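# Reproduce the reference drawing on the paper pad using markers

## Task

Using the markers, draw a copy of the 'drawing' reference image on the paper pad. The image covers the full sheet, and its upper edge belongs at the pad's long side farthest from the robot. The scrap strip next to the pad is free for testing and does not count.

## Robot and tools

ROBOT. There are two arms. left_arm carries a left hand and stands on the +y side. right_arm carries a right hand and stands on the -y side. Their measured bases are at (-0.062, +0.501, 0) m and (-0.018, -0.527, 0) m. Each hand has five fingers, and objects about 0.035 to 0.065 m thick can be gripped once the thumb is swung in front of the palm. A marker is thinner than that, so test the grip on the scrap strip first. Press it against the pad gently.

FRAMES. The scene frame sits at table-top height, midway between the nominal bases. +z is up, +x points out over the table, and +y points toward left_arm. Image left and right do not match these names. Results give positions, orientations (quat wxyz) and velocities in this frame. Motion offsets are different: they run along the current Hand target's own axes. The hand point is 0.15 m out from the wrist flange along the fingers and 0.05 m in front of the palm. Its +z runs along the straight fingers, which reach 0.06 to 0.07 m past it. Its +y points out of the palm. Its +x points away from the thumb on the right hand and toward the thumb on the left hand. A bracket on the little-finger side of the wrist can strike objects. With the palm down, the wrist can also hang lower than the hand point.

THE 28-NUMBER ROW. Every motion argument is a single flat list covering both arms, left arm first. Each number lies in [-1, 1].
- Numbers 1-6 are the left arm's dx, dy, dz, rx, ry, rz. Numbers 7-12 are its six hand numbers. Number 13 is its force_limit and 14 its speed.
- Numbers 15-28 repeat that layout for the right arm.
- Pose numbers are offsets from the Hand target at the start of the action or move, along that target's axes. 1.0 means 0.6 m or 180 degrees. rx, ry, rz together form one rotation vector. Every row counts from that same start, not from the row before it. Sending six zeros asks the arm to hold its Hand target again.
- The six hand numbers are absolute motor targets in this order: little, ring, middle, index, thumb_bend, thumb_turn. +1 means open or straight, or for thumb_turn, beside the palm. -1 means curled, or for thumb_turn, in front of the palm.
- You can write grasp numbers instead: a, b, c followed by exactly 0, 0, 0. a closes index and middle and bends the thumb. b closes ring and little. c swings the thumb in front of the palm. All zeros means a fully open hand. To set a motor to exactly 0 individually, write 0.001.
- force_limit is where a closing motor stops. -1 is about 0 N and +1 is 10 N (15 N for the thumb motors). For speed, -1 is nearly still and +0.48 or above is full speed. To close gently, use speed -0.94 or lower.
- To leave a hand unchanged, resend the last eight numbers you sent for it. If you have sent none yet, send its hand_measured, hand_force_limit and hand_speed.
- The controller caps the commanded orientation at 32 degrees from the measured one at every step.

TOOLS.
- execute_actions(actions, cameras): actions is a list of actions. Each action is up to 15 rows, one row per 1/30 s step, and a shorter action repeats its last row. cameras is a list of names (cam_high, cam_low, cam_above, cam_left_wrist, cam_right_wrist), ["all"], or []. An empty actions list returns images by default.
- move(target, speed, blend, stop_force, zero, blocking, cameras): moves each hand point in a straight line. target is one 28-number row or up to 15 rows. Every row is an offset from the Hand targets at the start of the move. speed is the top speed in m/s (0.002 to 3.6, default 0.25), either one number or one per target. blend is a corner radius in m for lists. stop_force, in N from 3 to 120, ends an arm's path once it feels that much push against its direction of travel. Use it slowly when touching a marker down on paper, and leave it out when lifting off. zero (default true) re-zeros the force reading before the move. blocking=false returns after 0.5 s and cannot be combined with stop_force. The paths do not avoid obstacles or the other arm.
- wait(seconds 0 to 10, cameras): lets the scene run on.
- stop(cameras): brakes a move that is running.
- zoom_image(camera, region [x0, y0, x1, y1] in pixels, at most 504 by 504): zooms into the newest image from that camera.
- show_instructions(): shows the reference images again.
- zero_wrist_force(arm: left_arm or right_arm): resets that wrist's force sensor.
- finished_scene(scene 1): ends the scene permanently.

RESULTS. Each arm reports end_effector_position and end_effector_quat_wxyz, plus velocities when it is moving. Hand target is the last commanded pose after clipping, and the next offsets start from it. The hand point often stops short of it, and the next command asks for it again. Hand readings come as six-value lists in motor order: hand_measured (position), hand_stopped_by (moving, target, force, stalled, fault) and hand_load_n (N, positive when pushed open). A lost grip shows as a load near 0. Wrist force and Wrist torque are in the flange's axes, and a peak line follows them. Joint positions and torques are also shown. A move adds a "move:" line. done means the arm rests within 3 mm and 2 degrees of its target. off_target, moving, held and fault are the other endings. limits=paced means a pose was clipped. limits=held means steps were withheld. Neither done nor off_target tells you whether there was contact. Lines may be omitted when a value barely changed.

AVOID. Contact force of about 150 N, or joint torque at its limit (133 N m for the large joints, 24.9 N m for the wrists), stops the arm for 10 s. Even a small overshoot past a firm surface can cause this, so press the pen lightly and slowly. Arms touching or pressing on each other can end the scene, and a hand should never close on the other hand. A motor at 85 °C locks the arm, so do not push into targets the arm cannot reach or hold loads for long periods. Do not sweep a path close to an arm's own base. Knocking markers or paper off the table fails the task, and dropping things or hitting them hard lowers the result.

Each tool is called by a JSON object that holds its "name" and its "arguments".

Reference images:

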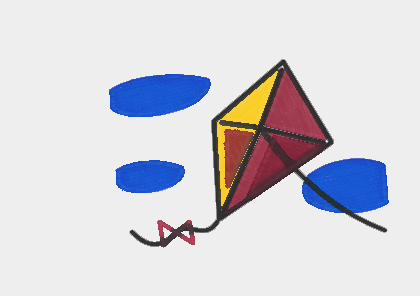

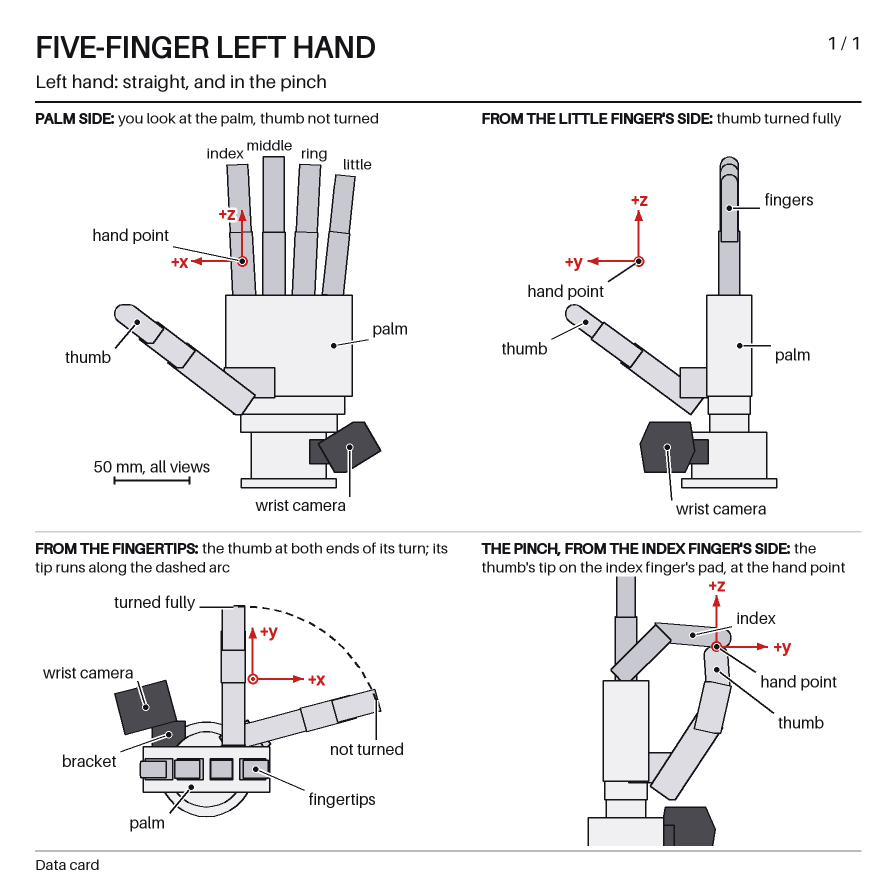

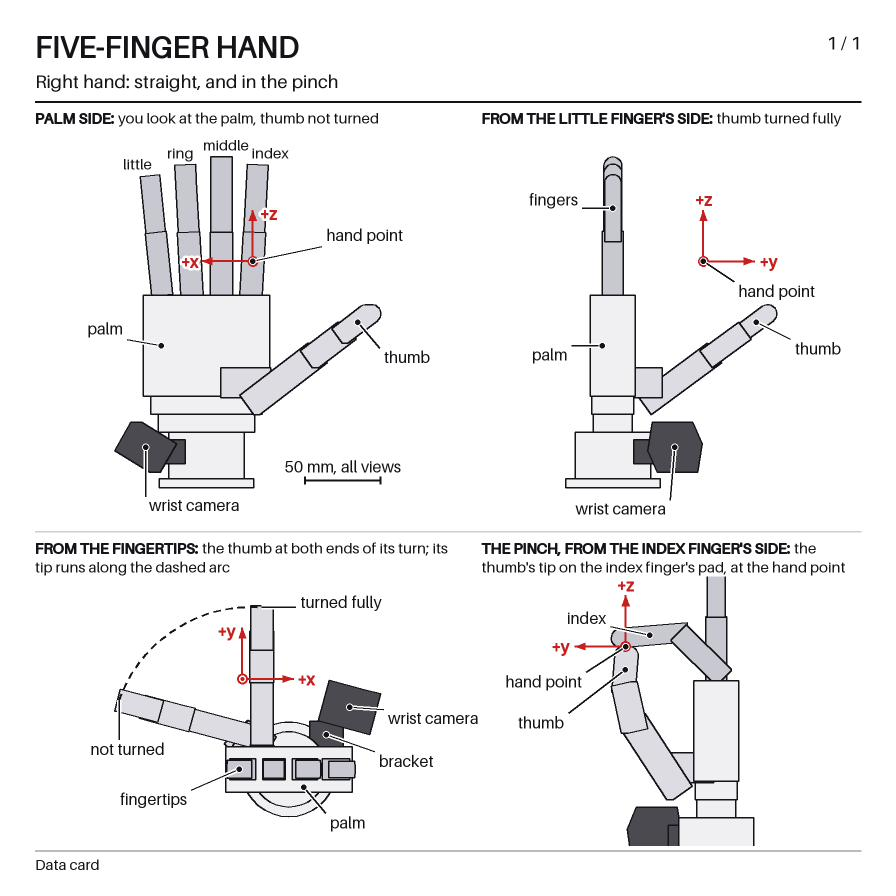

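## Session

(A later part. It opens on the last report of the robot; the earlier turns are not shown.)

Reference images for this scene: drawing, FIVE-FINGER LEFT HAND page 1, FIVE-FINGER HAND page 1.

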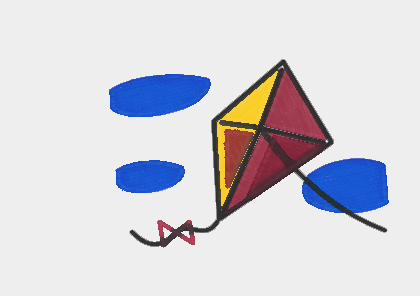

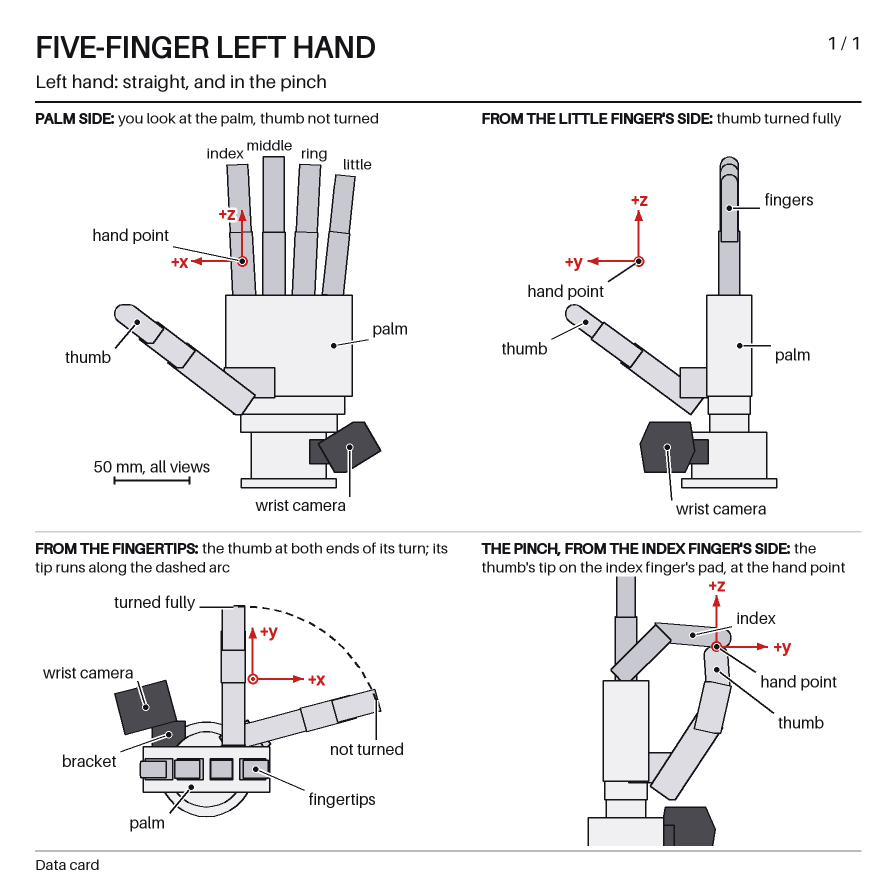

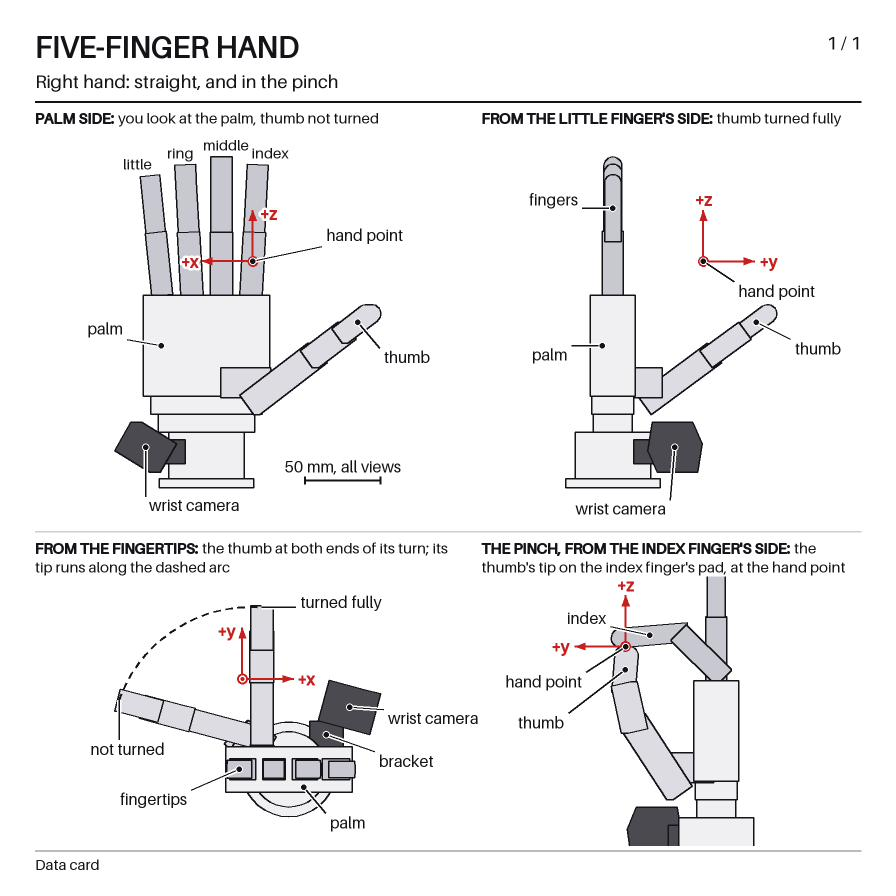

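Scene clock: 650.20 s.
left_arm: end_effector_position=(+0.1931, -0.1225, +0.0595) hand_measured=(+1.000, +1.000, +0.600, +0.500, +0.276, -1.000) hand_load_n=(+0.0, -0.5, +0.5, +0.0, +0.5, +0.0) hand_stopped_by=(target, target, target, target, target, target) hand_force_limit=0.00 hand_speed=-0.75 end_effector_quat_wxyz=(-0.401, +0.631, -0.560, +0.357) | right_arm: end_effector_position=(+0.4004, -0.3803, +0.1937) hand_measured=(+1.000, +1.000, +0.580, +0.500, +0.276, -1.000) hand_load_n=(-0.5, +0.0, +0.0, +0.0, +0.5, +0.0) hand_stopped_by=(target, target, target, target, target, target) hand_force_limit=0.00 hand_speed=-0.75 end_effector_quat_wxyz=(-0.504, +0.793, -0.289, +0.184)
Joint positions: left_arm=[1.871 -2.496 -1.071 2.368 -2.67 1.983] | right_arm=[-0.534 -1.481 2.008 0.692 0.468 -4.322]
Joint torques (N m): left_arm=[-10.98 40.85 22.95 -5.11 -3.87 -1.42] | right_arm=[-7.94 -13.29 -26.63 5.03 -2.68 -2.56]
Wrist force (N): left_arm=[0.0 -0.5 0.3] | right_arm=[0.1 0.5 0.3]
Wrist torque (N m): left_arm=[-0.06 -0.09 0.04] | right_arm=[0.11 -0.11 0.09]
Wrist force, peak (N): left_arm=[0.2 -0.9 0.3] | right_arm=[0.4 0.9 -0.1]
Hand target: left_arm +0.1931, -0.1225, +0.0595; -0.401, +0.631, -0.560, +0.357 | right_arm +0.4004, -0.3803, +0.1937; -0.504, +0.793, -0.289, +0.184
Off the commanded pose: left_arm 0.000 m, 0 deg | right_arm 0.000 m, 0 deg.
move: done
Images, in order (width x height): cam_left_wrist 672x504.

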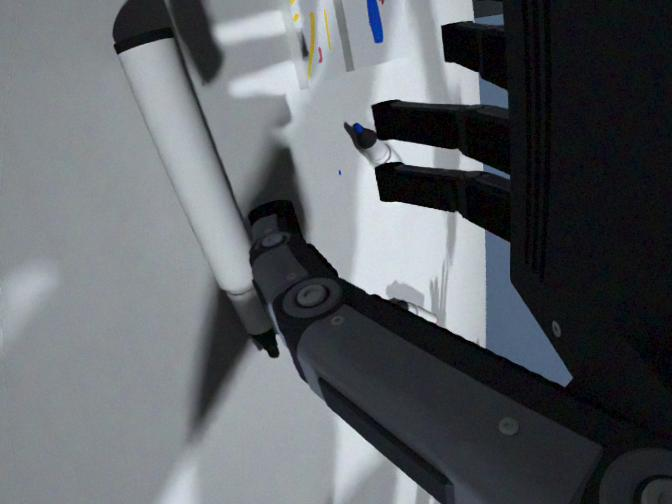

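{"name": "move", "arguments": {"target": [-0.0042,0.0511,0.02845,0,0.00403,0.00188,1,1,0.6,0.5,0.275,-1,0,-0.75,0,0,0,0,0,0,1,1,0.58,0.5,0.275,-1,0,-0.75], "speed": 0.06}}

{"name": "move", "arguments": {"target": [0,0.02115,0.00986,0,0,0,1,1,0.6,0.5,0.275,-1,0,-0.75,0,0,0,0,0,0,1,1,0.58,0.5,0.275,-1,0,-0.75], "speed": 0.012, "stop_force": 4, "cameras": ["cam_left_wrist"]}}

Scene clock: 652.10 s.
left_arm: end_effector_position=(+0.1952, -0.1197, +0.0245) hand_measured=(+1.000, +1.000, +0.600, +0.500, +0.276, -1.000) hand_load_n=(+0.0, +0.0, +0.0, +0.0, +0.0, +0.0) hand_stopped_by=(target, target, target, target, target, target) hand_force_limit=0.00 hand_speed=-0.75 end_effector_quat_wxyz=(-0.399, +0.627, -0.565, +0.359) | right_arm: end_effector_position=(+0.4004, -0.3803, +0.1937) hand_measured=(+1.000, +1.000, +0.580, +0.500, +0.276, -1.000) hand_load_n=(+0.0, +0.0, +0.0, +0.0, +0.0, +0.0) hand_stopped_by=(target, target, target, target, target, target) hand_force_limit=0.00 hand_speed=-0.75 end_effector_quat_wxyz=(-0.504, +0.793, -0.289, +0.184)
Joint positions: left_arm=[1.877 -2.517 -1.12 2.474 -2.662 2.024] | right_arm=[-0.534 -1.481 2.008 0.692 0.468 -4.322]
Joint torques (N m): left_arm=[10.97 40.4 7.74 0.65 0.99 1.42] | right_arm=[-8.23 -13.15 -27.24 4.89 -3.02 -2.42]
Wrist force (N): left_arm=[0.3 -0.7 0.1] | right_arm=[-0.1 0.7 0.1]
Wrist torque (N m): left_arm=[-0.06 -0.11 -0.07] | right_arm=[0.16 -0.07 0.08]
Wrist force, peak (N): left_arm=[-0.3 -1.1 -0.1] | right_arm=[0.1 1.0 0.0]
Hand target: left_arm +0.1952, -0.1197, +0.0244; -0.399, +0.627, -0.565, +0.359 | right_arm +0.4004, -0.3803, +0.1937; -0.504, +0.793, -0.289, +0.184
Off the commanded pose: left_arm 0.000 m, 0 deg | right_arm 0.000 m, 0 deg.
move: done

Scene clock: 654.27 s.
left_arm: end_effector_position=(+0.1952, -0.1197, +0.0133) hand_measured=(+1.000, +1.000, +0.600, +0.500, +0.276, -1.000) hand_load_n=(+0.0, +0.0, +0.0, +0.0, -1.5, +0.0) hand_stopped_by=(target, target, target, target, target, target) hand_force_limit=0.00 hand_speed=-0.75 end_effector_quat_wxyz=(-0.399, +0.627, -0.565, +0.359) | right_arm: end_effector_position=(+0.4004, -0.3803, +0.1937) hand_measured=(+1.000, +1.000, +0.580, +0.500, +0.276, -1.000) hand_load_n=(+0.0, +0.0, +0.0, +0.0, +0.0, +0.0) hand_stopped_by=(target, target, target, target, target, target) hand_force_limit=0.00 hand_speed=-0.75 end_effector_quat_wxyz=(-0.504, +0.793, -0.289, +0.184)
Joint positions: left_arm=[1.877 -2.531 -1.124 2.493 -2.662 2.024] | right_arm=[-0.534 -1.481 2.008 0.692 0.468 -4.322]
Joint torques (N m): left_arm=[8.06 55.95 20.63 -4.91 0.74 0.36] | right_arm=[-7.93 -14.25 -26.93 4.85 -2.84 -2.35]
Wrist force (N): left_arm=[0.4 -4.6 -5.0] | right_arm=[0.0 0.6 -0.1]
Wrist torque (N m): left_arm=[-0.22 -0.17 -0.01] | right_arm=[0.16 -0.07 0.08]
Wrist force, peak (N): left_arm=[0.7 -9.1 -11.6] | right_arm=[-0.1 1.0 0.1]
Hand target: left_arm +0.1952, -0.1197, +0.0133; -0.399, +0.627, -0.565, +0.359 (not the last commanded pose) | right_arm +0.4004, -0.3803, +0.1937; -0.504, +0.793, -0.289, +0.184
Off the commanded pose: left_arm 0.003 m, 0 deg | right_arm 0.000 m, 0 deg.
move: contact (left_arm)
Images, in order (width x height): cam_left_wrist 672x504.

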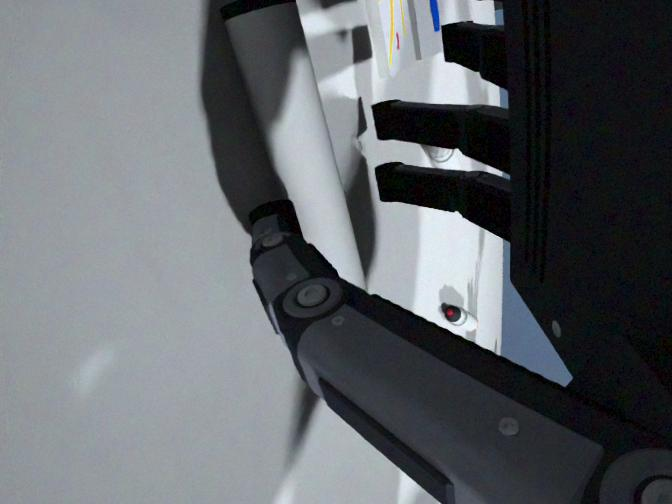

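{"name": "move", "arguments": {"target": [0,-0.00861,-0.00401,0,0,0,1,1,0.6,0.5,0.275,-1,0,-0.75,0,0,0,0,0,0,1,1,0.58,0.5,0.275,-1,0,-0.75], "speed": 0.03}}

{"name": "move", "arguments": {"target": [0,0,0,0,0,0,1,1,-0.36,-0.36,0.275,-1,-0.3,-0.86,0,0,0,0,0,0,1,1,0.58,0.5,0.275,-1,0,-0.75], "speed": 0.03}}

{"name": "wait", "arguments": {"seconds": 1.5, "cameras": ["cam_left_wrist"]}}

Scene clock: 655.63 s.
left_arm: end_effector_position=(+0.1952, -0.1197, +0.0189) hand_measured=(+1.000, +1.000, +0.600, +0.500, +0.276, -1.000) hand_load_n=(+0.0, +0.0, +0.0, +0.0, +0.0, +0.0) hand_stopped_by=(target, target, target, target, target, target) hand_force_limit=0.00 hand_speed=-0.75 end_effector_quat_wxyz=(-0.399, +0.627, -0.565, +0.359) | right_arm: end_effector_position=(+0.4004, -0.3803, +0.1937) hand_measured=(+1.000, +1.000, +0.580, +0.500, +0.276, -1.000) hand_load_n=(+0.0, +0.0, +0.0, +0.0, +0.0, +0.0) hand_stopped_by=(target, target, target, target, target, target) hand_force_limit=0.00 hand_speed=-0.75 end_effector_quat_wxyz=(-0.504, +0.793, -0.289, +0.184)
Joint positions: left_arm=[1.877 -2.524 -1.122 2.484 -2.662 2.024] | right_arm=[-0.534 -1.481 2.008 0.692 0.468 -4.322]
Joint torques (N m): left_arm=[10.64 60.04 21.47 -5.04 1.01 1.09] | right_arm=[-7.14 -14.65 -27.28 4.92 -2.98 -2.25]
Wrist force (N): left_arm=[0.0 -0.5 0.3] | right_arm=[0.3 0.9 0.2]
Wrist torque (N m): left_arm=[-0.04 -0.06 -0.09] | right_arm=[0.17 -0.13 0.10]
Wrist force, peak (N): left_arm=[0.1 -4.4 -5.0] | right_arm=[0.2 1.0 0.1]
Hand target: left_arm +0.1952, -0.1197, +0.0190; -0.399, +0.627, -0.565, +0.359 | right_arm +0.4004, -0.3803, +0.1937; -0.504, +0.793, -0.289, +0.184
Off the commanded pose: left_arm 0.000 m, 0 deg | right_arm 0.000 m, 0 deg.
move: done

Scene clock: 657.37 s.
left_arm: end_effector_position=(+0.1953, -0.1197, +0.0190) hand_measured=(+1.000, +1.000, +0.148, -0.070, +0.276, -1.000) hand_load_n=(+0.0, +0.0, +5.5, +5.0, +4.0, -1.5) hand_stopped_by=(target, target, force, force, target, target) hand_force_limit=-0.30 hand_speed=-0.86 end_effector_quat_wxyz=(-0.399, +0.627, -0.565, +0.359) | right_arm: end_effector_position=(+0.4004, -0.3803, +0.1937) hand_measured=(+1.000, +1.000, +0.580, +0.500, +0.276, -1.000) hand_load_n=(+0.0, +0.0, -0.5, +0.0, +0.0, +0.0) hand_stopped_by=(target, target, target, target, target, target) hand_force_limit=0.00 hand_speed=-0.75 end_effector_quat_wxyz=(-0.504, +0.793, -0.289, +0.184)
Joint positions: left_arm=[1.877 -2.524 -1.122 2.483 -2.662 2.024] | right_arm=[-0.534 -1.481 2.008 0.692 0.468 -4.322]
Joint torques (N m): left_arm=[4.96 52.12 18.23 -4.91 0.33 -1.07] | right_arm=[-7.72 -13.47 -27.3 4.73 -2.93 -2.15]
Wrist force (N): left_arm=[0.1 -5.7 0.2] | right_arm=[0.1 0.7 0.1]
Wrist torque (N m): left_arm=[0.08 -0.09 0.02] | right_arm=[0.16 -0.09 0.09]
Wrist force, peak (N): left_arm=[0.2 -5.9 0.4] | right_arm=[0.4 0.9 0.1]
Hand target: left_arm +0.1952, -0.1197, +0.0190; -0.399, +0.627, -0.565, +0.359 | right_arm +0.4004, -0.3803, +0.1937; -0.504, +0.793, -0.289, +0.184
Off the commanded pose: left_arm 0.000 m, 0 deg | right_arm 0.000 m, 0 deg.
move: done

Scene clock: 658.87 s.
left_arm: end_effector_position=(+0.1952, -0.1197, +0.0190) hand_measured=(+1.000, +1.000, +0.148, -0.070, +0.276, -1.000) hand_load_n=(+0.0, -0.5, +5.5, +5.0, +4.0, -1.5) hand_stopped_by=(target, target, force, force, target, target) hand_force_limit=-0.30 hand_speed=-0.86 end_effector_quat_wxyz=(-0.399, +0.627, -0.565, +0.359) | right_arm: end_effector_position=(+0.4004, -0.3803, +0.1937) hand_measured=(+1.000, +1.000, +0.580, +0.500, +0.276, -1.000) hand_load_n=(+0.0, +0.0, +0.0, +0.0, +0.0, +0.0) hand_stopped_by=(target, target, target, target, target, target) hand_force_limit=0.00 hand_speed=-0.75 end_effector_quat_wxyz=(-0.504, +0.793, -0.289, +0.184)
Joint positions: left_arm=[1.877 -2.524 -1.122 2.483 -2.662 2.024] | right_arm=[-0.534 -1.481 2.008 0.692 0.468 -4.322]
Joint torques (N m): left_arm=[-8.32 40.84 9.91 -4.91 -0.1 -1.06] | right_arm=[-7.06 -14.6 -26.64 4.85 -2.79 -2.16]
Wrist force (N): left_arm=[0.3 -5.3 0.2] | right_arm=[-0.1 0.9 -0.2]
Wrist torque (N m): left_arm=[0.11 -0.11 0.03] | right_arm=[0.19 -0.06 0.08]
Wrist force, peak (N): left_arm=[-0.2 -5.9 0.2] | right_arm=[0.3 1.0 0.0]
Hand target: left_arm +0.1952, -0.1197, +0.0190; -0.399, +0.627, -0.565, +0.359 | right_arm +0.4004, -0.3803, +0.1937; -0.504, +0.793, -0.289, +0.184
Off the commanded pose: left_arm 0.000 m, 0 deg | right_arm 0.000 m, 0 deg.
wait: 1.50 s; at rest by 0.17 s
Images, in order (width x height): cam_left_wrist 672x504.

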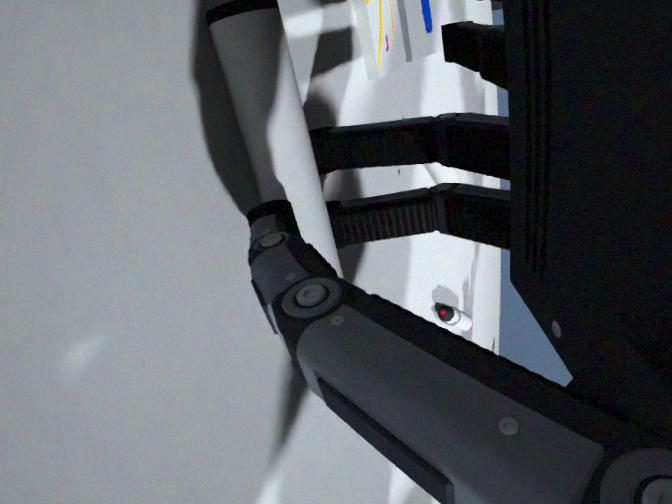

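{"name": "move", "arguments": {"target": [0,-0.00604,-0.00282,0,0,0,1,1,-0.4,-0.36,0.275,-1,-0.3,-0.86,0,0,0,0,0,0,1,1,0.58,0.5,0.275,-1,0,-0.75], "speed": 0.03}}

{"name": "wait", "arguments": {"seconds": 0.8, "cameras": ["cam_left_wrist"]}}

Scene clock: 659.87 s.
left_arm: end_effector_position=(+0.1952, -0.1197, +0.0229) hand_measured=(+1.000, +1.000, +0.148, -0.070, +0.276, -1.000) hand_load_n=(+0.0, +0.0, +0.0, +5.0, +5.0, -2.0) hand_stopped_by=(target, target, force, force, target, target) hand_force_limit=-0.30 hand_speed=-0.86 end_effector_quat_wxyz=(-0.399, +0.627, -0.565, +0.359) | right_arm: end_effector_position=(+0.4004, -0.3803, +0.1937) hand_measured=(+1.000, +1.000, +0.580, +0.500, +0.276, -1.000) hand_load_n=(+0.0, +0.0, +0.0, +0.0, +0.0, +0.0) hand_stopped_by=(target, target, target, target, target, target) hand_force_limit=0.00 hand_speed=-0.75 end_effector_quat_wxyz=(-0.504, +0.793, -0.289, +0.184)
Joint positions: left_arm=[1.877 -2.519 -1.12 2.477 -2.662 2.024] | right_arm=[-0.534 -1.481 2.008 0.692 0.468 -4.322]
Joint torques (N m): left_arm=[-10.4 59 22.64 -5.06 -0.23 0.23] | right_arm=[-6.73 -14.36 -26.5 4.9 -2.93 -2.22]
Wrist force (N): left_arm=[-0.1 -0.2 0.3] | right_arm=[0.0 0.8 -0.1]
Wrist torque (N m): left_arm=[-0.02 -0.05 -0.10] | right_arm=[0.18 -0.07 0.09]
Wrist force, peak (N): left_arm=[0.0 -5.8 -0.1] | right_arm=[0.3 0.9 0.1]
Hand target: left_arm +0.1952, -0.1197, +0.0230; -0.399, +0.627, -0.565, +0.359 | right_arm +0.4004, -0.3803, +0.1937; -0.504, +0.793, -0.289, +0.184
Off the commanded pose: left_arm 0.000 m, 0 deg | right_arm 0.000 m, 0 deg.
move: done

Scene clock: 660.67 s.
left_arm: end_effector_position=(+0.1952, -0.1197, +0.0230) hand_measured=(+1.000, +1.000, +0.148, -0.070, +0.276, -1.000) hand_load_n=(+0.0, +0.0, +0.0, +5.0, +4.5, -2.0) hand_stopped_by=(target, target, force, force, target, target) hand_force_limit=-0.30 hand_speed=-0.86 end_effector_quat_wxyz=(-0.399, +0.627, -0.565, +0.359) | right_arm: end_effector_position=(+0.4004, -0.3803, +0.1937) hand_measured=(+1.000, +1.000, +0.580, +0.500, +0.276, -1.000) hand_load_n=(+0.0, +0.0, +0.0, +0.0, +0.0, +0.0) hand_stopped_by=(target, target, target, target, target, target) hand_force_limit=0.00 hand_speed=-0.75 end_effector_quat_wxyz=(-0.504, +0.793, -0.289, +0.184)
Joint positions: left_arm=[1.877 -2.519 -1.12 2.477 -2.662 2.024] | right_arm=[-0.534 -1.481 2.008 0.692 0.468 -4.322]
Joint torques (N m): left_arm=[-10.26 59.2 22.81 -5.07 -0.53 0.79] | right_arm=[-7.89 -14 -26.29 4.87 -2.88 -2.24]
Wrist force (N): left_arm=[0.2 -0.5 0.4] | right_arm=[0.1 0.8 0.1]
Wrist torque (N m): left_arm=[-0.07 -0.11 -0.07] | right_arm=[0.17 -0.10 0.10]
Wrist force, peak (N): left_arm=[0.1 -0.9 0.1] | right_arm=[0.2 0.9 0.0]
Hand target: left_arm +0.1952, -0.1197, +0.0230; -0.399, +0.627, -0.565, +0.359 | right_arm +0.4004, -0.3803, +0.1937; -0.504, +0.793, -0.289, +0.184
Off the commanded pose: left_arm 0.000 m, 0 deg | right_arm 0.000 m, 0 deg.
wait: 0.80 s; at rest by 0.17 s
Images, in order (width x height): cam_left_wrist 672x504.

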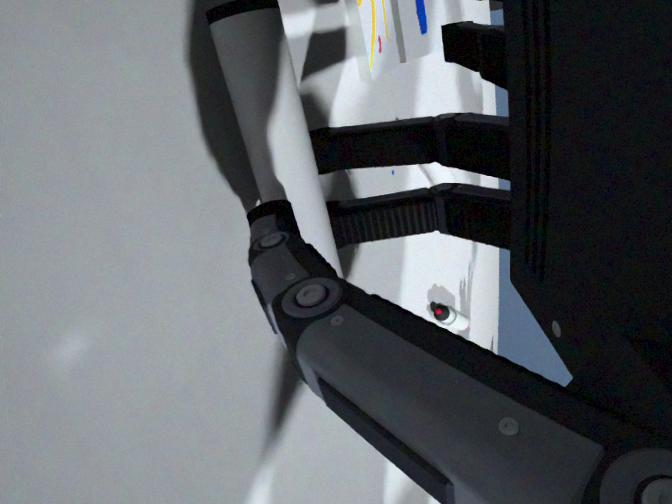

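{"name": "move", "arguments": {"target": [0,0,0,0,0,0,1,1,-0.38,-0.36,0.275,-1,-0.3,-0.86,0,0,0,0,0,0,1,1,0.58,0.5,0.275,-1,0,-0.75], "speed": 0.03}}

{"name": "wait", "arguments": {"seconds": 0.5, "cameras": ["cam_left_wrist"]}}

Scene clock: 661.73 s.
left_arm: end_effector_position=(+0.1952, -0.1197, +0.0230) hand_measured=(+1.000, +1.000, -0.046, -0.070, +0.278, -1.000) hand_load_n=(+0.0, +0.0, +4.5, +4.5, +7.5, +0.0) hand_stopped_by=(target, target, force, force, target, target) hand_force_limit=-0.30 hand_speed=-0.86 end_effector_quat_wxyz=(-0.399, +0.627, -0.565, +0.359) | right_arm: end_effector_position=(+0.4004, -0.3803, +0.1937) hand_measured=(+1.000, +1.000, +0.580, +0.500, +0.276, -1.000) hand_load_n=(+0.0, +0.0, +0.0, +0.0, +0.0, +0.0) hand_stopped_by=(target, target, target, target, target, target) hand_force_limit=0.00 hand_speed=-0.75 end_effector_quat_wxyz=(-0.504, +0.793, -0.289, +0.184)
Joint positions: left_arm=[1.877 -2.519 -1.12 2.477 -2.662 2.024] | right_arm=[-0.534 -1.481 2.008 0.692 0.468 -4.322]
Joint torques (N m): left_arm=[-10.45 58.47 22.18 -5 -0.76 1.15] | right_arm=[-6.54 -13.6 -26.33 4.78 -3.01 -2.07]
Wrist force (N): left_arm=[-0.3 -0.6 0.2] | right_arm=[0.2 0.8 0.2]
Wrist torque (N m): left_arm=[-0.07 -0.02 -0.10] | right_arm=[0.16 -0.12 0.10]
Wrist force, peak (N): left_arm=[0.2 -0.8 0.1] | right_arm=[-0.1 1.0 0.2]
Hand target: left_arm +0.1952, -0.1197, +0.0230; -0.399, +0.627, -0.565, +0.359 | right_arm +0.4004, -0.3803, +0.1937; -0.504, +0.793, -0.289, +0.184
Off the commanded pose: left_arm 0.000 m, 0 deg | right_arm 0.000 m, 0 deg.
move: done

Scene clock: 662.23 s.
left_arm: end_effector_position=(+0.1952, -0.1197, +0.0230) hand_measured=(+1.000, +1.000, -0.046, -0.070, +0.278, -1.000) hand_load_n=(+0.0, +0.0, +5.0, +4.5, +7.5, +0.0) hand_stopped_by=(target, target, force, force, target, target) hand_force_limit=-0.30 hand_speed=-0.86 end_effector_quat_wxyz=(-0.399, +0.627, -0.565, +0.359) | right_arm: end_effector_position=(+0.4004, -0.3803, +0.1937) hand_measured=(+1.000, +1.000, +0.580, +0.500, +0.276, -1.000) hand_load_n=(+0.0, +0.0, +0.0, +0.0, +0.0, +0.0) hand_stopped_by=(target, target, target, target, target, target) hand_force_limit=0.00 hand_speed=-0.75 end_effector_quat_wxyz=(-0.504, +0.793, -0.289, +0.184)
Joint positions: left_arm=[1.877 -2.519 -1.12 2.477 -2.662 2.024] | right_arm=[-0.534 -1.481 2.008 0.692 0.468 -4.322]
Joint torques (N m): left_arm=[-10.61 59.44 20.81 -4.99 -0.85 1.2] | right_arm=[-6.81 -14.88 -27.4 4.76 -2.9 -1.89]
Wrist force (N): left_arm=[0.2 -0.6 0.0] | right_arm=[0.0 0.7 0.2]
Wrist torque (N m): left_arm=[-0.06 -0.10 -0.07] | right_arm=[0.14 -0.09 0.08]
Wrist force, peak (N): left_arm=[0.4 -0.6 0.1] | right_arm=[0.0 0.8 0.3]
Hand target: left_arm +0.1952, -0.1197, +0.0230; -0.399, +0.627, -0.565, +0.359 | right_arm +0.4004, -0.3803, +0.1937; -0.504, +0.793, -0.289, +0.184
Off the commanded pose: left_arm 0.000 m, 0 deg | right_arm 0.000 m, 0 deg.
wait: 0.50 s; at rest by 0.17 s
Images, in order (width x height): cam_left_wrist 672x504.

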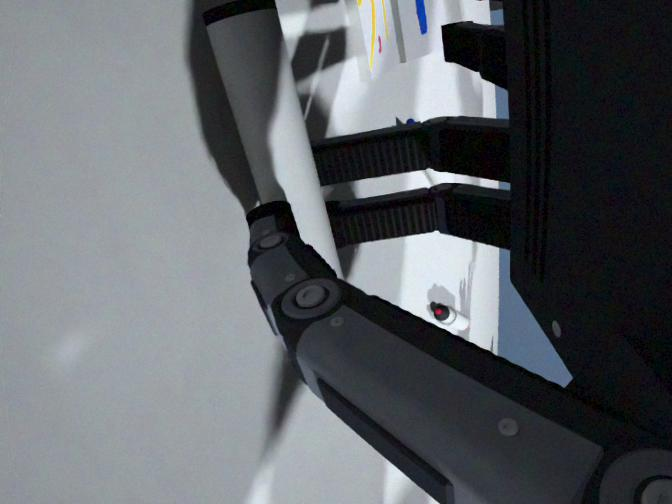

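{"name": "move", "arguments": {"target": [0,-0.06797,-0.03169,0,0,0,1,1,-0.38,-0.36,0.275,-1,-0.3,-0.86,0,0,0,0,0,0,1,1,0.58,0.5,0.275,-1,0,-0.75], "speed": 0.06}}

{"name": "move", "arguments": {"target": [0,0,0,0,0,0,1,1,-0.5,-0.45,0.275,-1,0.3,-0.92,0,0,0,0,0,0,1,1,0.58,0.5,0.275,-1,0,-0.75], "speed": 0.06, "cameras": ["cam_left_wrist", "cam_above"]}}

Scene clock: 663.70 s.
left_arm: end_effector_position=(+0.1952, -0.1197, +0.0679) hand_measured=(+1.000, +1.000, -0.046, -0.070, +0.278, -1.000) hand_load_n=(+0.0, +0.0, +5.0, +4.5, +7.5, +0.0) hand_stopped_by=(target, target, force, force, target, target) hand_force_limit=-0.30 hand_speed=-0.86 end_effector_quat_wxyz=(-0.399, +0.627, -0.565, +0.359) | right_arm: end_effector_position=(+0.4004, -0.3803, +0.1937) hand_measured=(+1.000, +1.000, +0.580, +0.500, +0.276, -1.000) hand_load_n=(+0.0, +0.0, +0.0, -0.5, +0.0, +0.0) hand_stopped_by=(target, target, target, target, target, target) hand_force_limit=0.00 hand_speed=-0.75 end_effector_quat_wxyz=(-0.504, +0.793, -0.289, +0.184)
Joint positions: left_arm=[1.877 -2.467 -1.095 2.4 -2.662 2.024] | right_arm=[-0.534 -1.481 2.008 0.692 0.468 -4.322]
Joint torques (N m): left_arm=[9.28 58.62 22.76 -5.2 0.85 -1.41] | right_arm=[-6.49 -15.1 -26.35 4.86 -2.81 -2.09]
Wrist force (N): left_arm=[0.0 -0.5 0.2] | right_arm=[0.3 0.8 0.1]
Wrist torque (N m): left_arm=[-0.06 -0.06 -0.08] | right_arm=[0.17 -0.12 0.10]
Wrist force, peak (N): left_arm=[0.0 -1.0 0.3] | right_arm=[0.1 1.0 0.1]
Hand target: left_arm +0.1953, -0.1197, +0.0680; -0.399, +0.627, -0.565, +0.359 | right_arm +0.4004, -0.3803, +0.1937; -0.504, +0.793, -0.289, +0.184
Off the commanded pose: left_arm 0.000 m, 0 deg | right_arm 0.000 m, 0 deg.
move: done

Scene clock: 664.20 s.
left_arm: end_effector_position=(+0.1953, -0.1197, +0.0680) hand_measured=(+1.000, +1.000, -0.052, -0.082, +0.278, -1.000) hand_load_n=(+0.0, +0.0, +7.0, +8.0, +12.0, -0.5) hand_stopped_by=(target, target, force, force, target, target) hand_force_limit=0.30 hand_speed=-0.92 end_effector_quat_wxyz=(-0.399, +0.627, -0.565, +0.359) | right_arm: end_effector_position=(+0.4004, -0.3803, +0.1937) hand_measured=(+1.000, +1.000, +0.580, +0.500, +0.276, -1.000) hand_load_n=(+0.0, +0.0, +0.0, +0.0, +0.0, +0.0) hand_stopped_by=(target, target, target, target, target, target) hand_force_limit=0.00 hand_speed=-0.75 end_effector_quat_wxyz=(-0.504, +0.793, -0.289, +0.184)
Joint positions: left_arm=[1.877 -2.467 -1.095 2.399 -2.662 2.024] | right_arm=[-0.534 -1.481 2.008 0.692 0.468 -4.322]
Joint torques (N m): left_arm=[10.8 58.24 22.78 -5.12 0.33 -1.32] | right_arm=[-7.4 -15.07 -26.76 4.88 -2.95 -1.99]
Wrist force (N): left_arm=[-0.1 -0.2 0.0] | right_arm=[0.1 0.7 0.1]
Wrist torque (N m): left_arm=[0.00 -0.06 -0.09] | right_arm=[0.17 -0.09 0.09]
Wrist force, peak (N): left_arm=[-0.2 -0.4 0.5] | right_arm=[0.3 0.7 0.0]
Hand target: left_arm +0.1953, -0.1197, +0.0680; -0.399, +0.627, -0.565, +0.359 | right_arm +0.4004, -0.3803, +0.1937; -0.504, +0.793, -0.289, +0.184
Off the commanded pose: left_arm 0.000 m, 0 deg | right_arm 0.000 m, 0 deg.
move: done
Images, in order (width x height): cam_above 896x504, cam_left_wrist 672x504.

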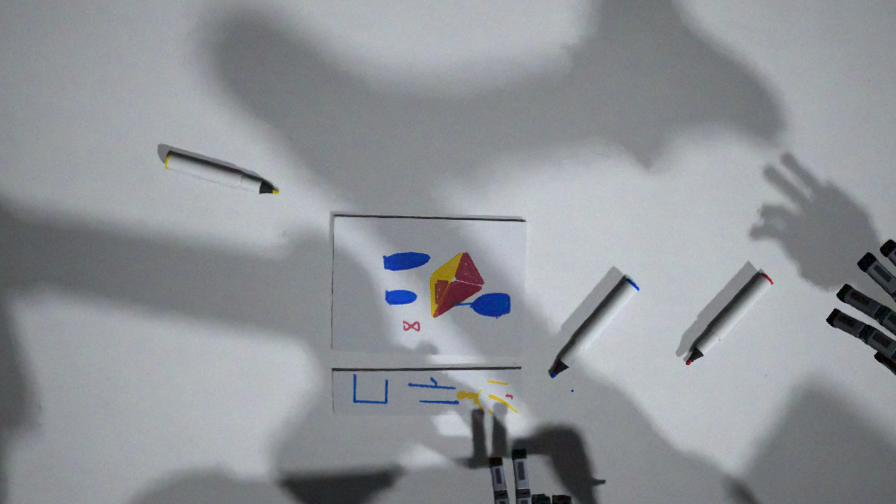

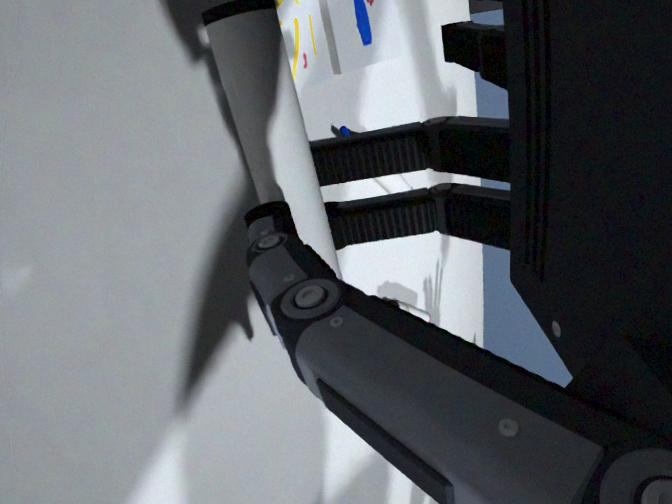

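{"name": "move", "arguments": {"target": [[0,-0.1208,-0.0566,0,0,0,1,1,-0.5,-0.45,0.275,-1,0.3,-0.92,0,0,0,0,0,0,1,1,0.58,0.5,0.275,-1,0,-0.75],
[-0.2442,-0.1834,0.1951,0.2342,0.233,0.593,1,1,-0.5,-0.45,0.275,-1,0.3,-0.92,0,0,0,0,0,0,1,1,0.58,0.5,0.275,-1,0,-0.75]], "speed": [0.2,0.45], "blend": [0.02,0], "cameras": ["cam_above", "cam_left_wrist"]}}

Scene clock: 670.63 s.
left_arm: end_effector_position=(+0.3318, +0.0419, +0.1182) hand_measured=(+1.000, +1.000, -0.052, -0.082, +0.278, -1.000) hand_load_n=(+0.0, +0.0, +6.5, +8.5, +12.0, -0.5) hand_stopped_by=(target, target, force, force, target, target) hand_force_limit=0.30 hand_speed=-0.92 end_effector_quat_wxyz=(+0.487, +0.357, +0.764, -0.228) | right_arm: end_effector_position=(+0.4004, -0.3803, +0.1937) hand_measured=(+1.000, +1.000, +0.580, +0.500, +0.276, -1.000) hand_load_n=(+0.0, +0.0, +0.0, +0.0, +0.0, +0.0) hand_stopped_by=(target, target, target, target, target, target) hand_force_limit=0.00 hand_speed=-0.75 end_effector_quat_wxyz=(-0.504, +0.793, -0.289, +0.184)
Joint positions: left_arm=[2.478 -1.807 -1.975 3.338 -1.379 4.804] | right_arm=[-0.534 -1.481 2.008 0.692 0.468 -4.322]
Joint torques (N m): left_arm=[10.96 16.65 22.63 -2.59 2.19 1.14] | right_arm=[-6.58 -13.93 -26.39 4.75 -2.98 -2.1]
Wrist force (N): left_arm=[-1.5 -0.7 -0.3] | right_arm=[0.1 0.8 0.1]
Wrist torque (N m): left_arm=[-0.13 0.12 -0.16] | right_arm=[0.16 -0.10 0.10]
Wrist force, peak (N): left_arm=[-1.7 -0.4 -0.1] | right_arm=[0.2 1.1 0.1]
Hand target: left_arm +0.3318, +0.0419, +0.1181; +0.487, +0.357, +0.764, -0.228 | right_arm +0.4004, -0.3803, +0.1937; -0.504, +0.793, -0.289, +0.184
Off the commanded pose: left_arm 0.000 m, 0 deg | right_arm 0.000 m, 0 deg.
move: done
Images, in order (width x height): cam_above 896x504, cam_left_wrist 672x504.

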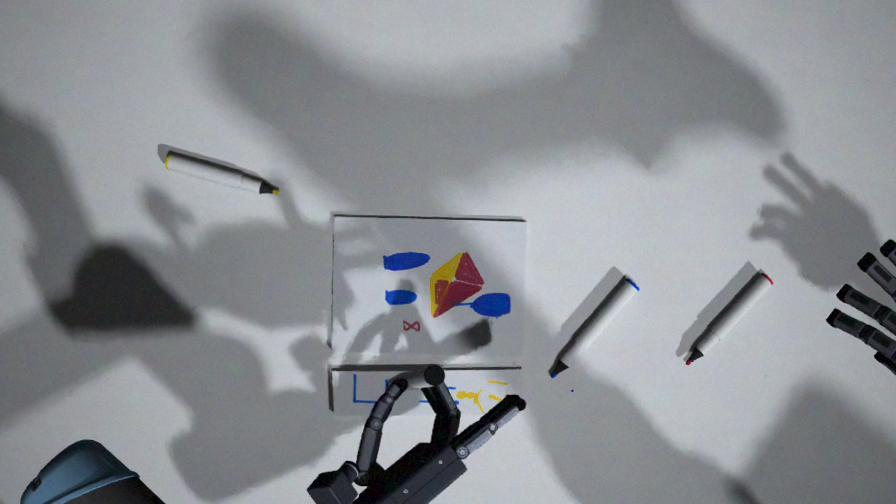

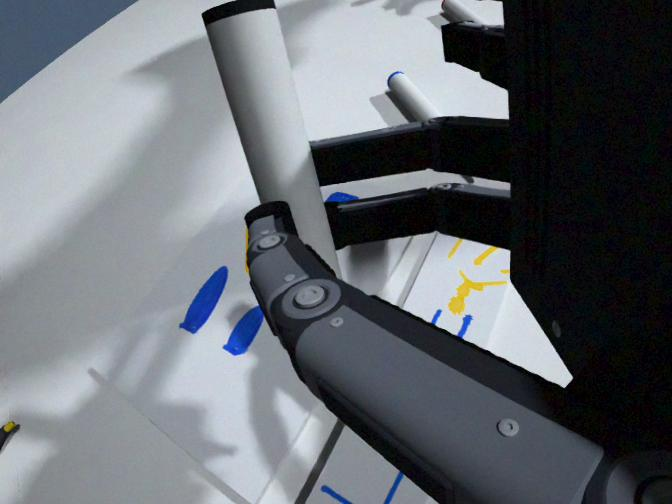

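{"name": "move", "arguments": {"target": [0.05004,0,0.02329,0,0,0,1,1,-0.5,-0.45,0.275,-1,0.3,-0.92,0,0,0,0,0,0,1,1,0.58,0.5,0.275,-1,0,-0.75], "speed": 0.06}}

{"name": "move", "arguments": {"target": [0.04535,0,0.02111,0,0,0,1,1,-0.5,-0.45,0.275,-1,0.3,-0.92,0,0,0,0,0,0,1,1,0.58,0.5,0.275,-1,0,-0.75], "speed": 0.007, "stop_force": 3}}

Scene clock: 672.50 s.
left_arm: end_effector_position=(+0.3319, +0.0419, +0.0850) hand_measured=(+1.000, +1.000, -0.052, -0.082, +0.278, -1.000) hand_load_n=(+0.0, +0.0, +7.0, +8.0, +12.0, -0.5) hand_stopped_by=(target, target, force, force, target, target) hand_force_limit=0.30 hand_speed=-0.92 end_effector_quat_wxyz=(+0.487, +0.357, +0.764, -0.228) | right_arm: end_effector_position=(+0.4004, -0.3803, +0.1937) hand_measured=(+1.000, +1.000, +0.580, +0.500, +0.276, -1.000) hand_load_n=(+0.0, +0.0, +0.0, +0.0, +0.0, +0.0) hand_stopped_by=(target, target, target, target, target, target) hand_force_limit=0.00 hand_speed=-0.75 end_effector_quat_wxyz=(-0.504, +0.793, -0.289, +0.184)
Joint positions: left_arm=[2.478 -1.861 -2.01 3.427 -1.378 4.804] | right_arm=[-0.534 -1.481 2.008 0.692 0.468 -4.322]
Joint torques (N m): left_arm=[7.84 17.34 6.77 3.27 1.74 0.73] | right_arm=[-6.46 -14.59 -26.55 4.65 -2.8 -1.95]
Wrist force (N): left_arm=[-1.2 -0.9 -0.2] | right_arm=[0.1 0.8 0.0]
Wrist torque (N m): left_arm=[-0.17 0.09 -0.12] | right_arm=[0.18 -0.09 0.09]
Wrist force, peak (N): left_arm=[-1.8 -0.3 -0.6] | right_arm=[0.1 1.0 0.1]
Hand target: left_arm +0.3319, +0.0419, +0.0850; +0.487, +0.357, +0.764, -0.228 | right_arm +0.4004, -0.3803, +0.1937; -0.504, +0.793, -0.289, +0.184
Off the commanded pose: left_arm 0.000 m, 0 deg | right_arm 0.000 m, 0 deg.
move: done

Scene clock: 676.07 s.
left_arm: end_effector_position=(+0.3319, +0.0419, +0.0680) hand_measured=(+1.000, +1.000, -0.050, -0.082, +0.278, -1.000) hand_load_n=(+0.0, +0.0, +8.5, +6.5, +12.0, -2.0) hand_stopped_by=(target, target, force, force, target, target) hand_force_limit=0.30 hand_speed=-0.92 end_effector_quat_wxyz=(+0.487, +0.357, +0.764, -0.228) | right_arm: end_effector_position=(+0.4004, -0.3803, +0.1937) hand_measured=(+1.000, +1.000, +0.580, +0.500, +0.276, -1.000) hand_load_n=(+0.0, +0.0, +0.0, +0.0, +0.0, +0.0) hand_stopped_by=(target, target, target, target, target, target) hand_force_limit=0.00 hand_speed=-0.75 end_effector_quat_wxyz=(-0.504, +0.793, -0.289, +0.184)
Joint positions: left_arm=[2.478 -1.891 -2.026 3.473 -1.378 4.804] | right_arm=[-0.534 -1.481 2.008 0.692 0.468 -4.322]
Joint torques (N m): left_arm=[-4.26 36.02 19.73 -2.81 -1.16 -0.68] | right_arm=[-6.01 -14.88 -25.88 4.61 -2.81 -2.03]
Wrist force (N): left_arm=[-3.6 -0.8 -0.9] | right_arm=[0.3 0.5 0.1]
Wrist torque (N m): left_arm=[-0.17 0.13 -0.13] | right_arm=[0.12 -0.13 0.10]
Wrist force, peak (N): left_arm=[-4.7 -0.5 -1.0] | right_arm=[0.2 1.0 0.0]
Hand target: left_arm +0.3319, +0.0419, +0.0680; +0.487, +0.357, +0.764, -0.228 (not the last commanded pose) | right_arm +0.4004, -0.3803, +0.1937; -0.504, +0.793, -0.289, +0.184
Off the commanded pose: left_arm 0.013 m, 0 deg | right_arm 0.000 m, 0 deg.
move: contact (left_arm)

{"name": "move", "arguments": {"target": [[0.01242,-0.03741,-0.02502,0,0,0,1,1,-0.5,-0.45,0.275,-1,0.3,-0.92,0,0,0,0,0,0,1,1,0.58,0.5,0.275,-1,0,-0.75],
[0.00679,-0.04738,-0.0129,0,0,0,1,1,-0.5,-0.45,0.275,-1,0.3,-0.92,0,0,0,0,0,0,1,1,0.58,0.5,0.275,-1,0,-0.75],
[-0.03916,-0.04738,-0.03429,0,0,0,1,1,-0.5,-0.45,0.275,-1,0.3,-0.92,0,0,0,0,0,0,1,1,0.58,0.5,0.275,-1,0,-0.75]], "speed": [0.035,0.035,0.08], "blend": 0.0005}}

{"name": "move", "arguments": {"target": [0.0322,0.2137,-0.2673,0,0,0,1,1,-0.5,-0.45,0.275,-1,0.3,-0.92,0,0,0,0,0,0,1,1,0.58,0.5,0.275,-1,0,-0.75], "speed": 0.3, "cameras": ["cam_above"]}}

{"name": "zoom_image", "arguments": {"camera": "cam_above", "region": [330, 355, 450, 425]}}

Scene clock: 679.13 s.
left_arm: end_effector_position=(+0.3044, +0.0304, +0.0979) hand_measured=(+1.000, +1.000, -0.050, -0.082, +0.278, -1.000) hand_load_n=(+0.0, +0.0, +7.5, +4.0, +8.5, +2.0) hand_stopped_by=(target, target, force, force, target, target) hand_force_limit=0.30 hand_speed=-0.92 end_effector_quat_wxyz=(+0.487, +0.357, +0.764, -0.228) | right_arm: end_effector_position=(+0.4004, -0.3803, +0.1937) hand_measured=(+1.000, +1.000, +0.580, +0.500, +0.276, -1.000) hand_load_n=(+0.0, +0.0, +0.0, +0.0, +0.0, +0.0) hand_stopped_by=(target, target, target, target, target, target) hand_force_limit=0.00 hand_speed=-0.75 end_effector_quat_wxyz=(-0.504, +0.793, -0.289, +0.184)
Joint positions: left_arm=[2.407 -1.829 -2.009 3.4 -1.443 4.773] | right_arm=[-0.534 -1.481 2.008 0.692 0.468 -4.322]
Joint torques (N m): left_arm=[-7.84 36.28 20.85 -2.62 -2.23 -1.2] | right_arm=[-6.68 -15.19 -25.57 4.63 -2.81 -1.91]
Wrist force (N): left_arm=[-1.3 -0.6 -0.2] | right_arm=[0.0 0.9 -0.1]
Wrist torque (N m): left_arm=[-0.12 0.10 -0.01] | right_arm=[0.20 -0.08 0.09]
Wrist force, peak (N): left_arm=[-7.6 -0.8 -1.8] | right_arm=[0.0 1.0 0.2]
Hand target: left_arm +0.3044, +0.0304, +0.0980; +0.487, +0.357, +0.764, -0.228 | right_arm +0.4004, -0.3803, +0.1937; -0.504, +0.793, -0.289, +0.184
Off the commanded pose: left_arm 0.000 m, 0 deg | right_arm 0.000 m, 0 deg.
move: done

Scene clock: 680.67 s.
left_arm: end_effector_position=(+0.3043, +0.2304, +0.1481) hand_measured=(+1.000, +1.000, -0.050, -0.082, +0.278, -1.000) hand_load_n=(+0.0, +0.0, +7.5, +3.5, +8.0, +1.5) hand_stopped_by=(target, target, force, force, target, target) hand_force_limit=0.30 hand_speed=-0.92 end_effector_quat_wxyz=(+0.487, +0.357, +0.764, -0.228) | right_arm: end_effector_position=(+0.4004, -0.3803, +0.1937) hand_measured=(+1.000, +1.000, +0.580, +0.500, +0.276, -1.000) hand_load_n=(+0.0, +0.0, +0.0, +0.0, +0.0, +0.0) hand_stopped_by=(target, target, target, target, target, target) hand_force_limit=0.00 hand_speed=-0.75 end_effector_quat_wxyz=(-0.504, +0.793, -0.289, +0.184)
Joint positions: left_arm=[3.079 -1.382 -2.343 3.13 -0.851 5.132] | right_arm=[-0.534 -1.481 2.008 0.692 0.468 -4.322]
Joint torques (N m): left_arm=[12.01 -0.34 8.85 -3.31 2.9 1.38] | right_arm=[-6.59 -15.75 -25.9 4.69 -2.77 -1.99]
Wrist force (N): left_arm=[-1.3 -0.6 -0.1] | right_arm=[0.2 0.6 0.3]
Wrist torque (N m): left_arm=[-0.11 0.11 -0.15] | right_arm=[0.12 -0.11 0.09]
Wrist force, peak (N): left_arm=[-1.5 -1.3 1.1] | right_arm=[0.2 1.0 0.0]
Hand target: left_arm +0.3043, +0.2305, +0.1481; +0.487, +0.357, +0.764, -0.228 | right_arm +0.4004, -0.3803, +0.1937; -0.504, +0.793, -0.289, +0.184
Off the commanded pose: left_arm 0.000 m, 0 deg | right_arm 0.000 m, 0 deg.
move: done
Images, in order (width x height): cam_above 896x504.

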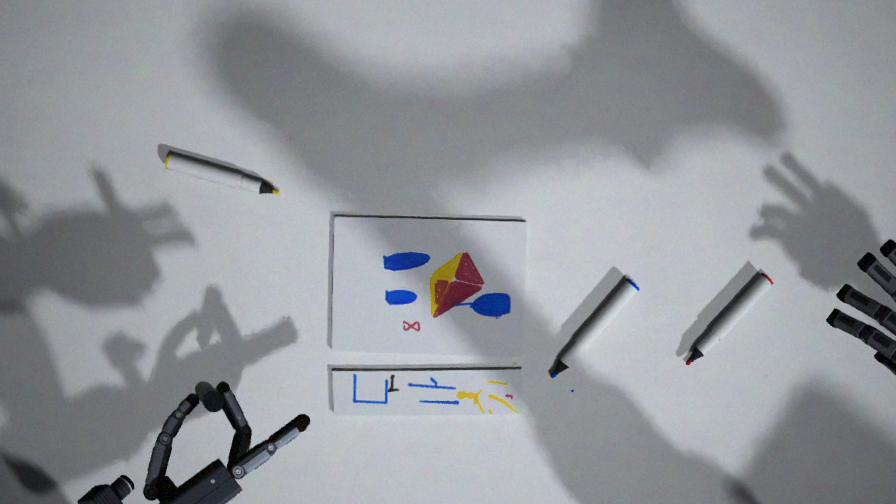

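Scaled by 4.200 from the camera's 896x504 image, which has a finer 1280x720 frame.

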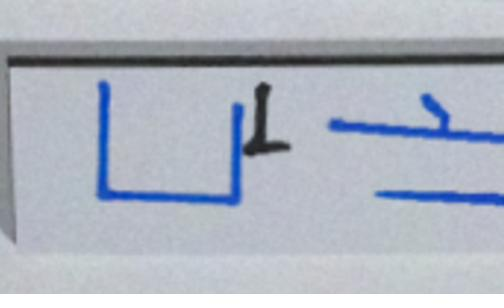

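{"name": "wait", "arguments": {"seconds": 0.1, "cameras": ["cam_left_wrist", "cam_high", "cam_low"]}}

Scene clock: 681.30 s.
left_arm: end_effector_position=(+0.3043, +0.2305, +0.1481) hand_measured=(+1.000, +1.000, -0.050, -0.082, +0.278, -1.000) hand_load_n=(+0.0, +0.0, +7.5, +3.5, +8.0, +1.5) hand_stopped_by=(target, target, force, force, target, target) hand_force_limit=0.30 hand_speed=-0.92 end_effector_quat_wxyz=(+0.487, +0.357, +0.764, -0.228) | right_arm: end_effector_position=(+0.4004, -0.3803, +0.1937) hand_measured=(+1.000, +1.000, +0.580, +0.500, +0.276, -1.000) hand_load_n=(+0.0, +0.0, +0.0, -0.5, +0.0, +0.0) hand_stopped_by=(target, target, target, target, target, target) hand_force_limit=0.00 hand_speed=-0.75 end_effector_quat_wxyz=(-0.504, +0.793, -0.289, +0.184)
Joint positions: left_arm=[3.079 -1.382 -2.343 3.13 -0.851 5.132] | right_arm=[-0.534 -1.481 2.008 0.692 0.468 -4.322]
Joint torques (N m): left_arm=[10.72 0.11 11.04 -3.36 2.68 1.41] | right_arm=[-6.16 -15.93 -26.34 4.71 -2.97 -1.84]
Wrist force (N): left_arm=[-1.2 -0.5 -0.4] | right_arm=[0.0 0.8 0.0]
Wrist torque (N m): left_arm=[-0.09 0.09 -0.14] | right_arm=[0.18 -0.07 0.09]
Wrist force, peak (N): left_arm=[-1.3 -0.5 -1.0] | right_arm=[0.1 0.9 0.1]
Hand target: left_arm +0.3043, +0.2305, +0.1481; +0.487, +0.357, +0.764, -0.228 | right_arm +0.4004, -0.3803, +0.1937; -0.504, +0.793, -0.289, +0.184
Off the commanded pose: left_arm 0.000 m, 0 deg | right_arm 0.000 m, 0 deg.
wait: 0.10 s; at rest from the start
Images, in order (width x height): cam_high 896x504, cam_low 896x504, cam_left_wrist 672x504.

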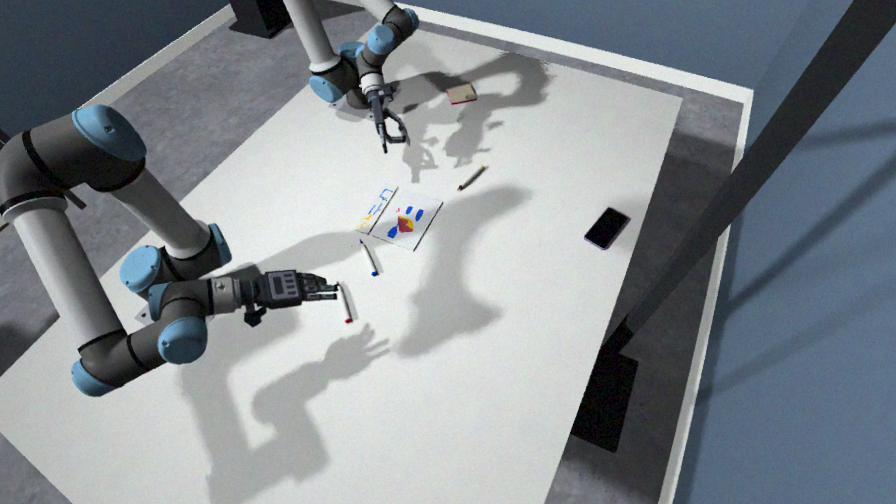

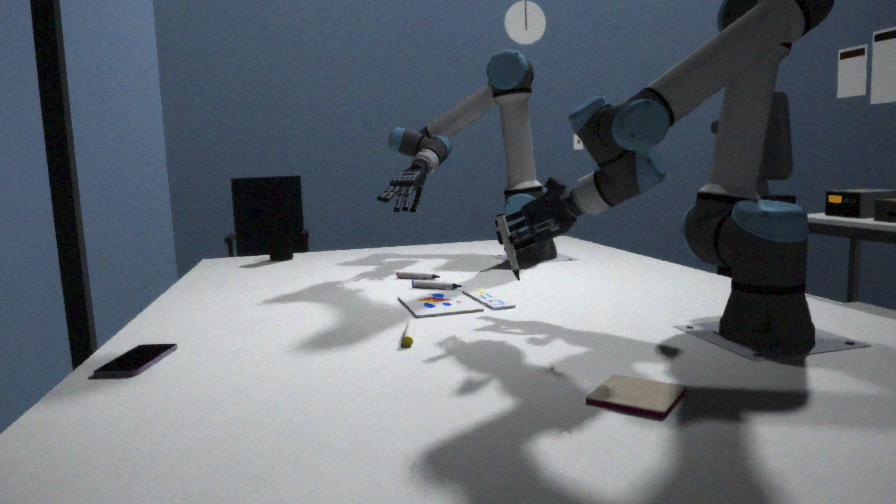

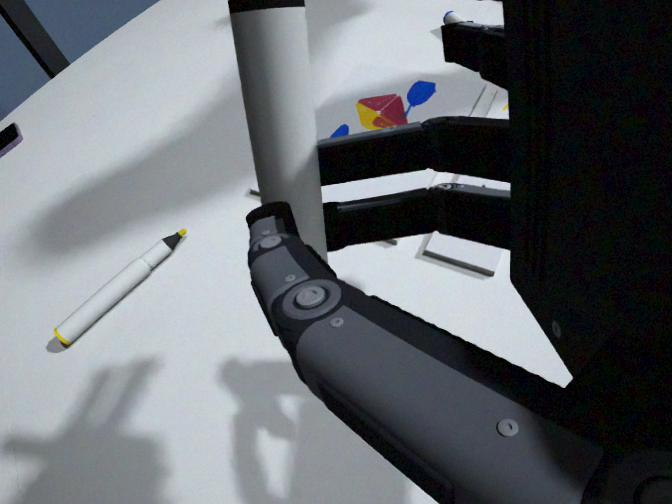

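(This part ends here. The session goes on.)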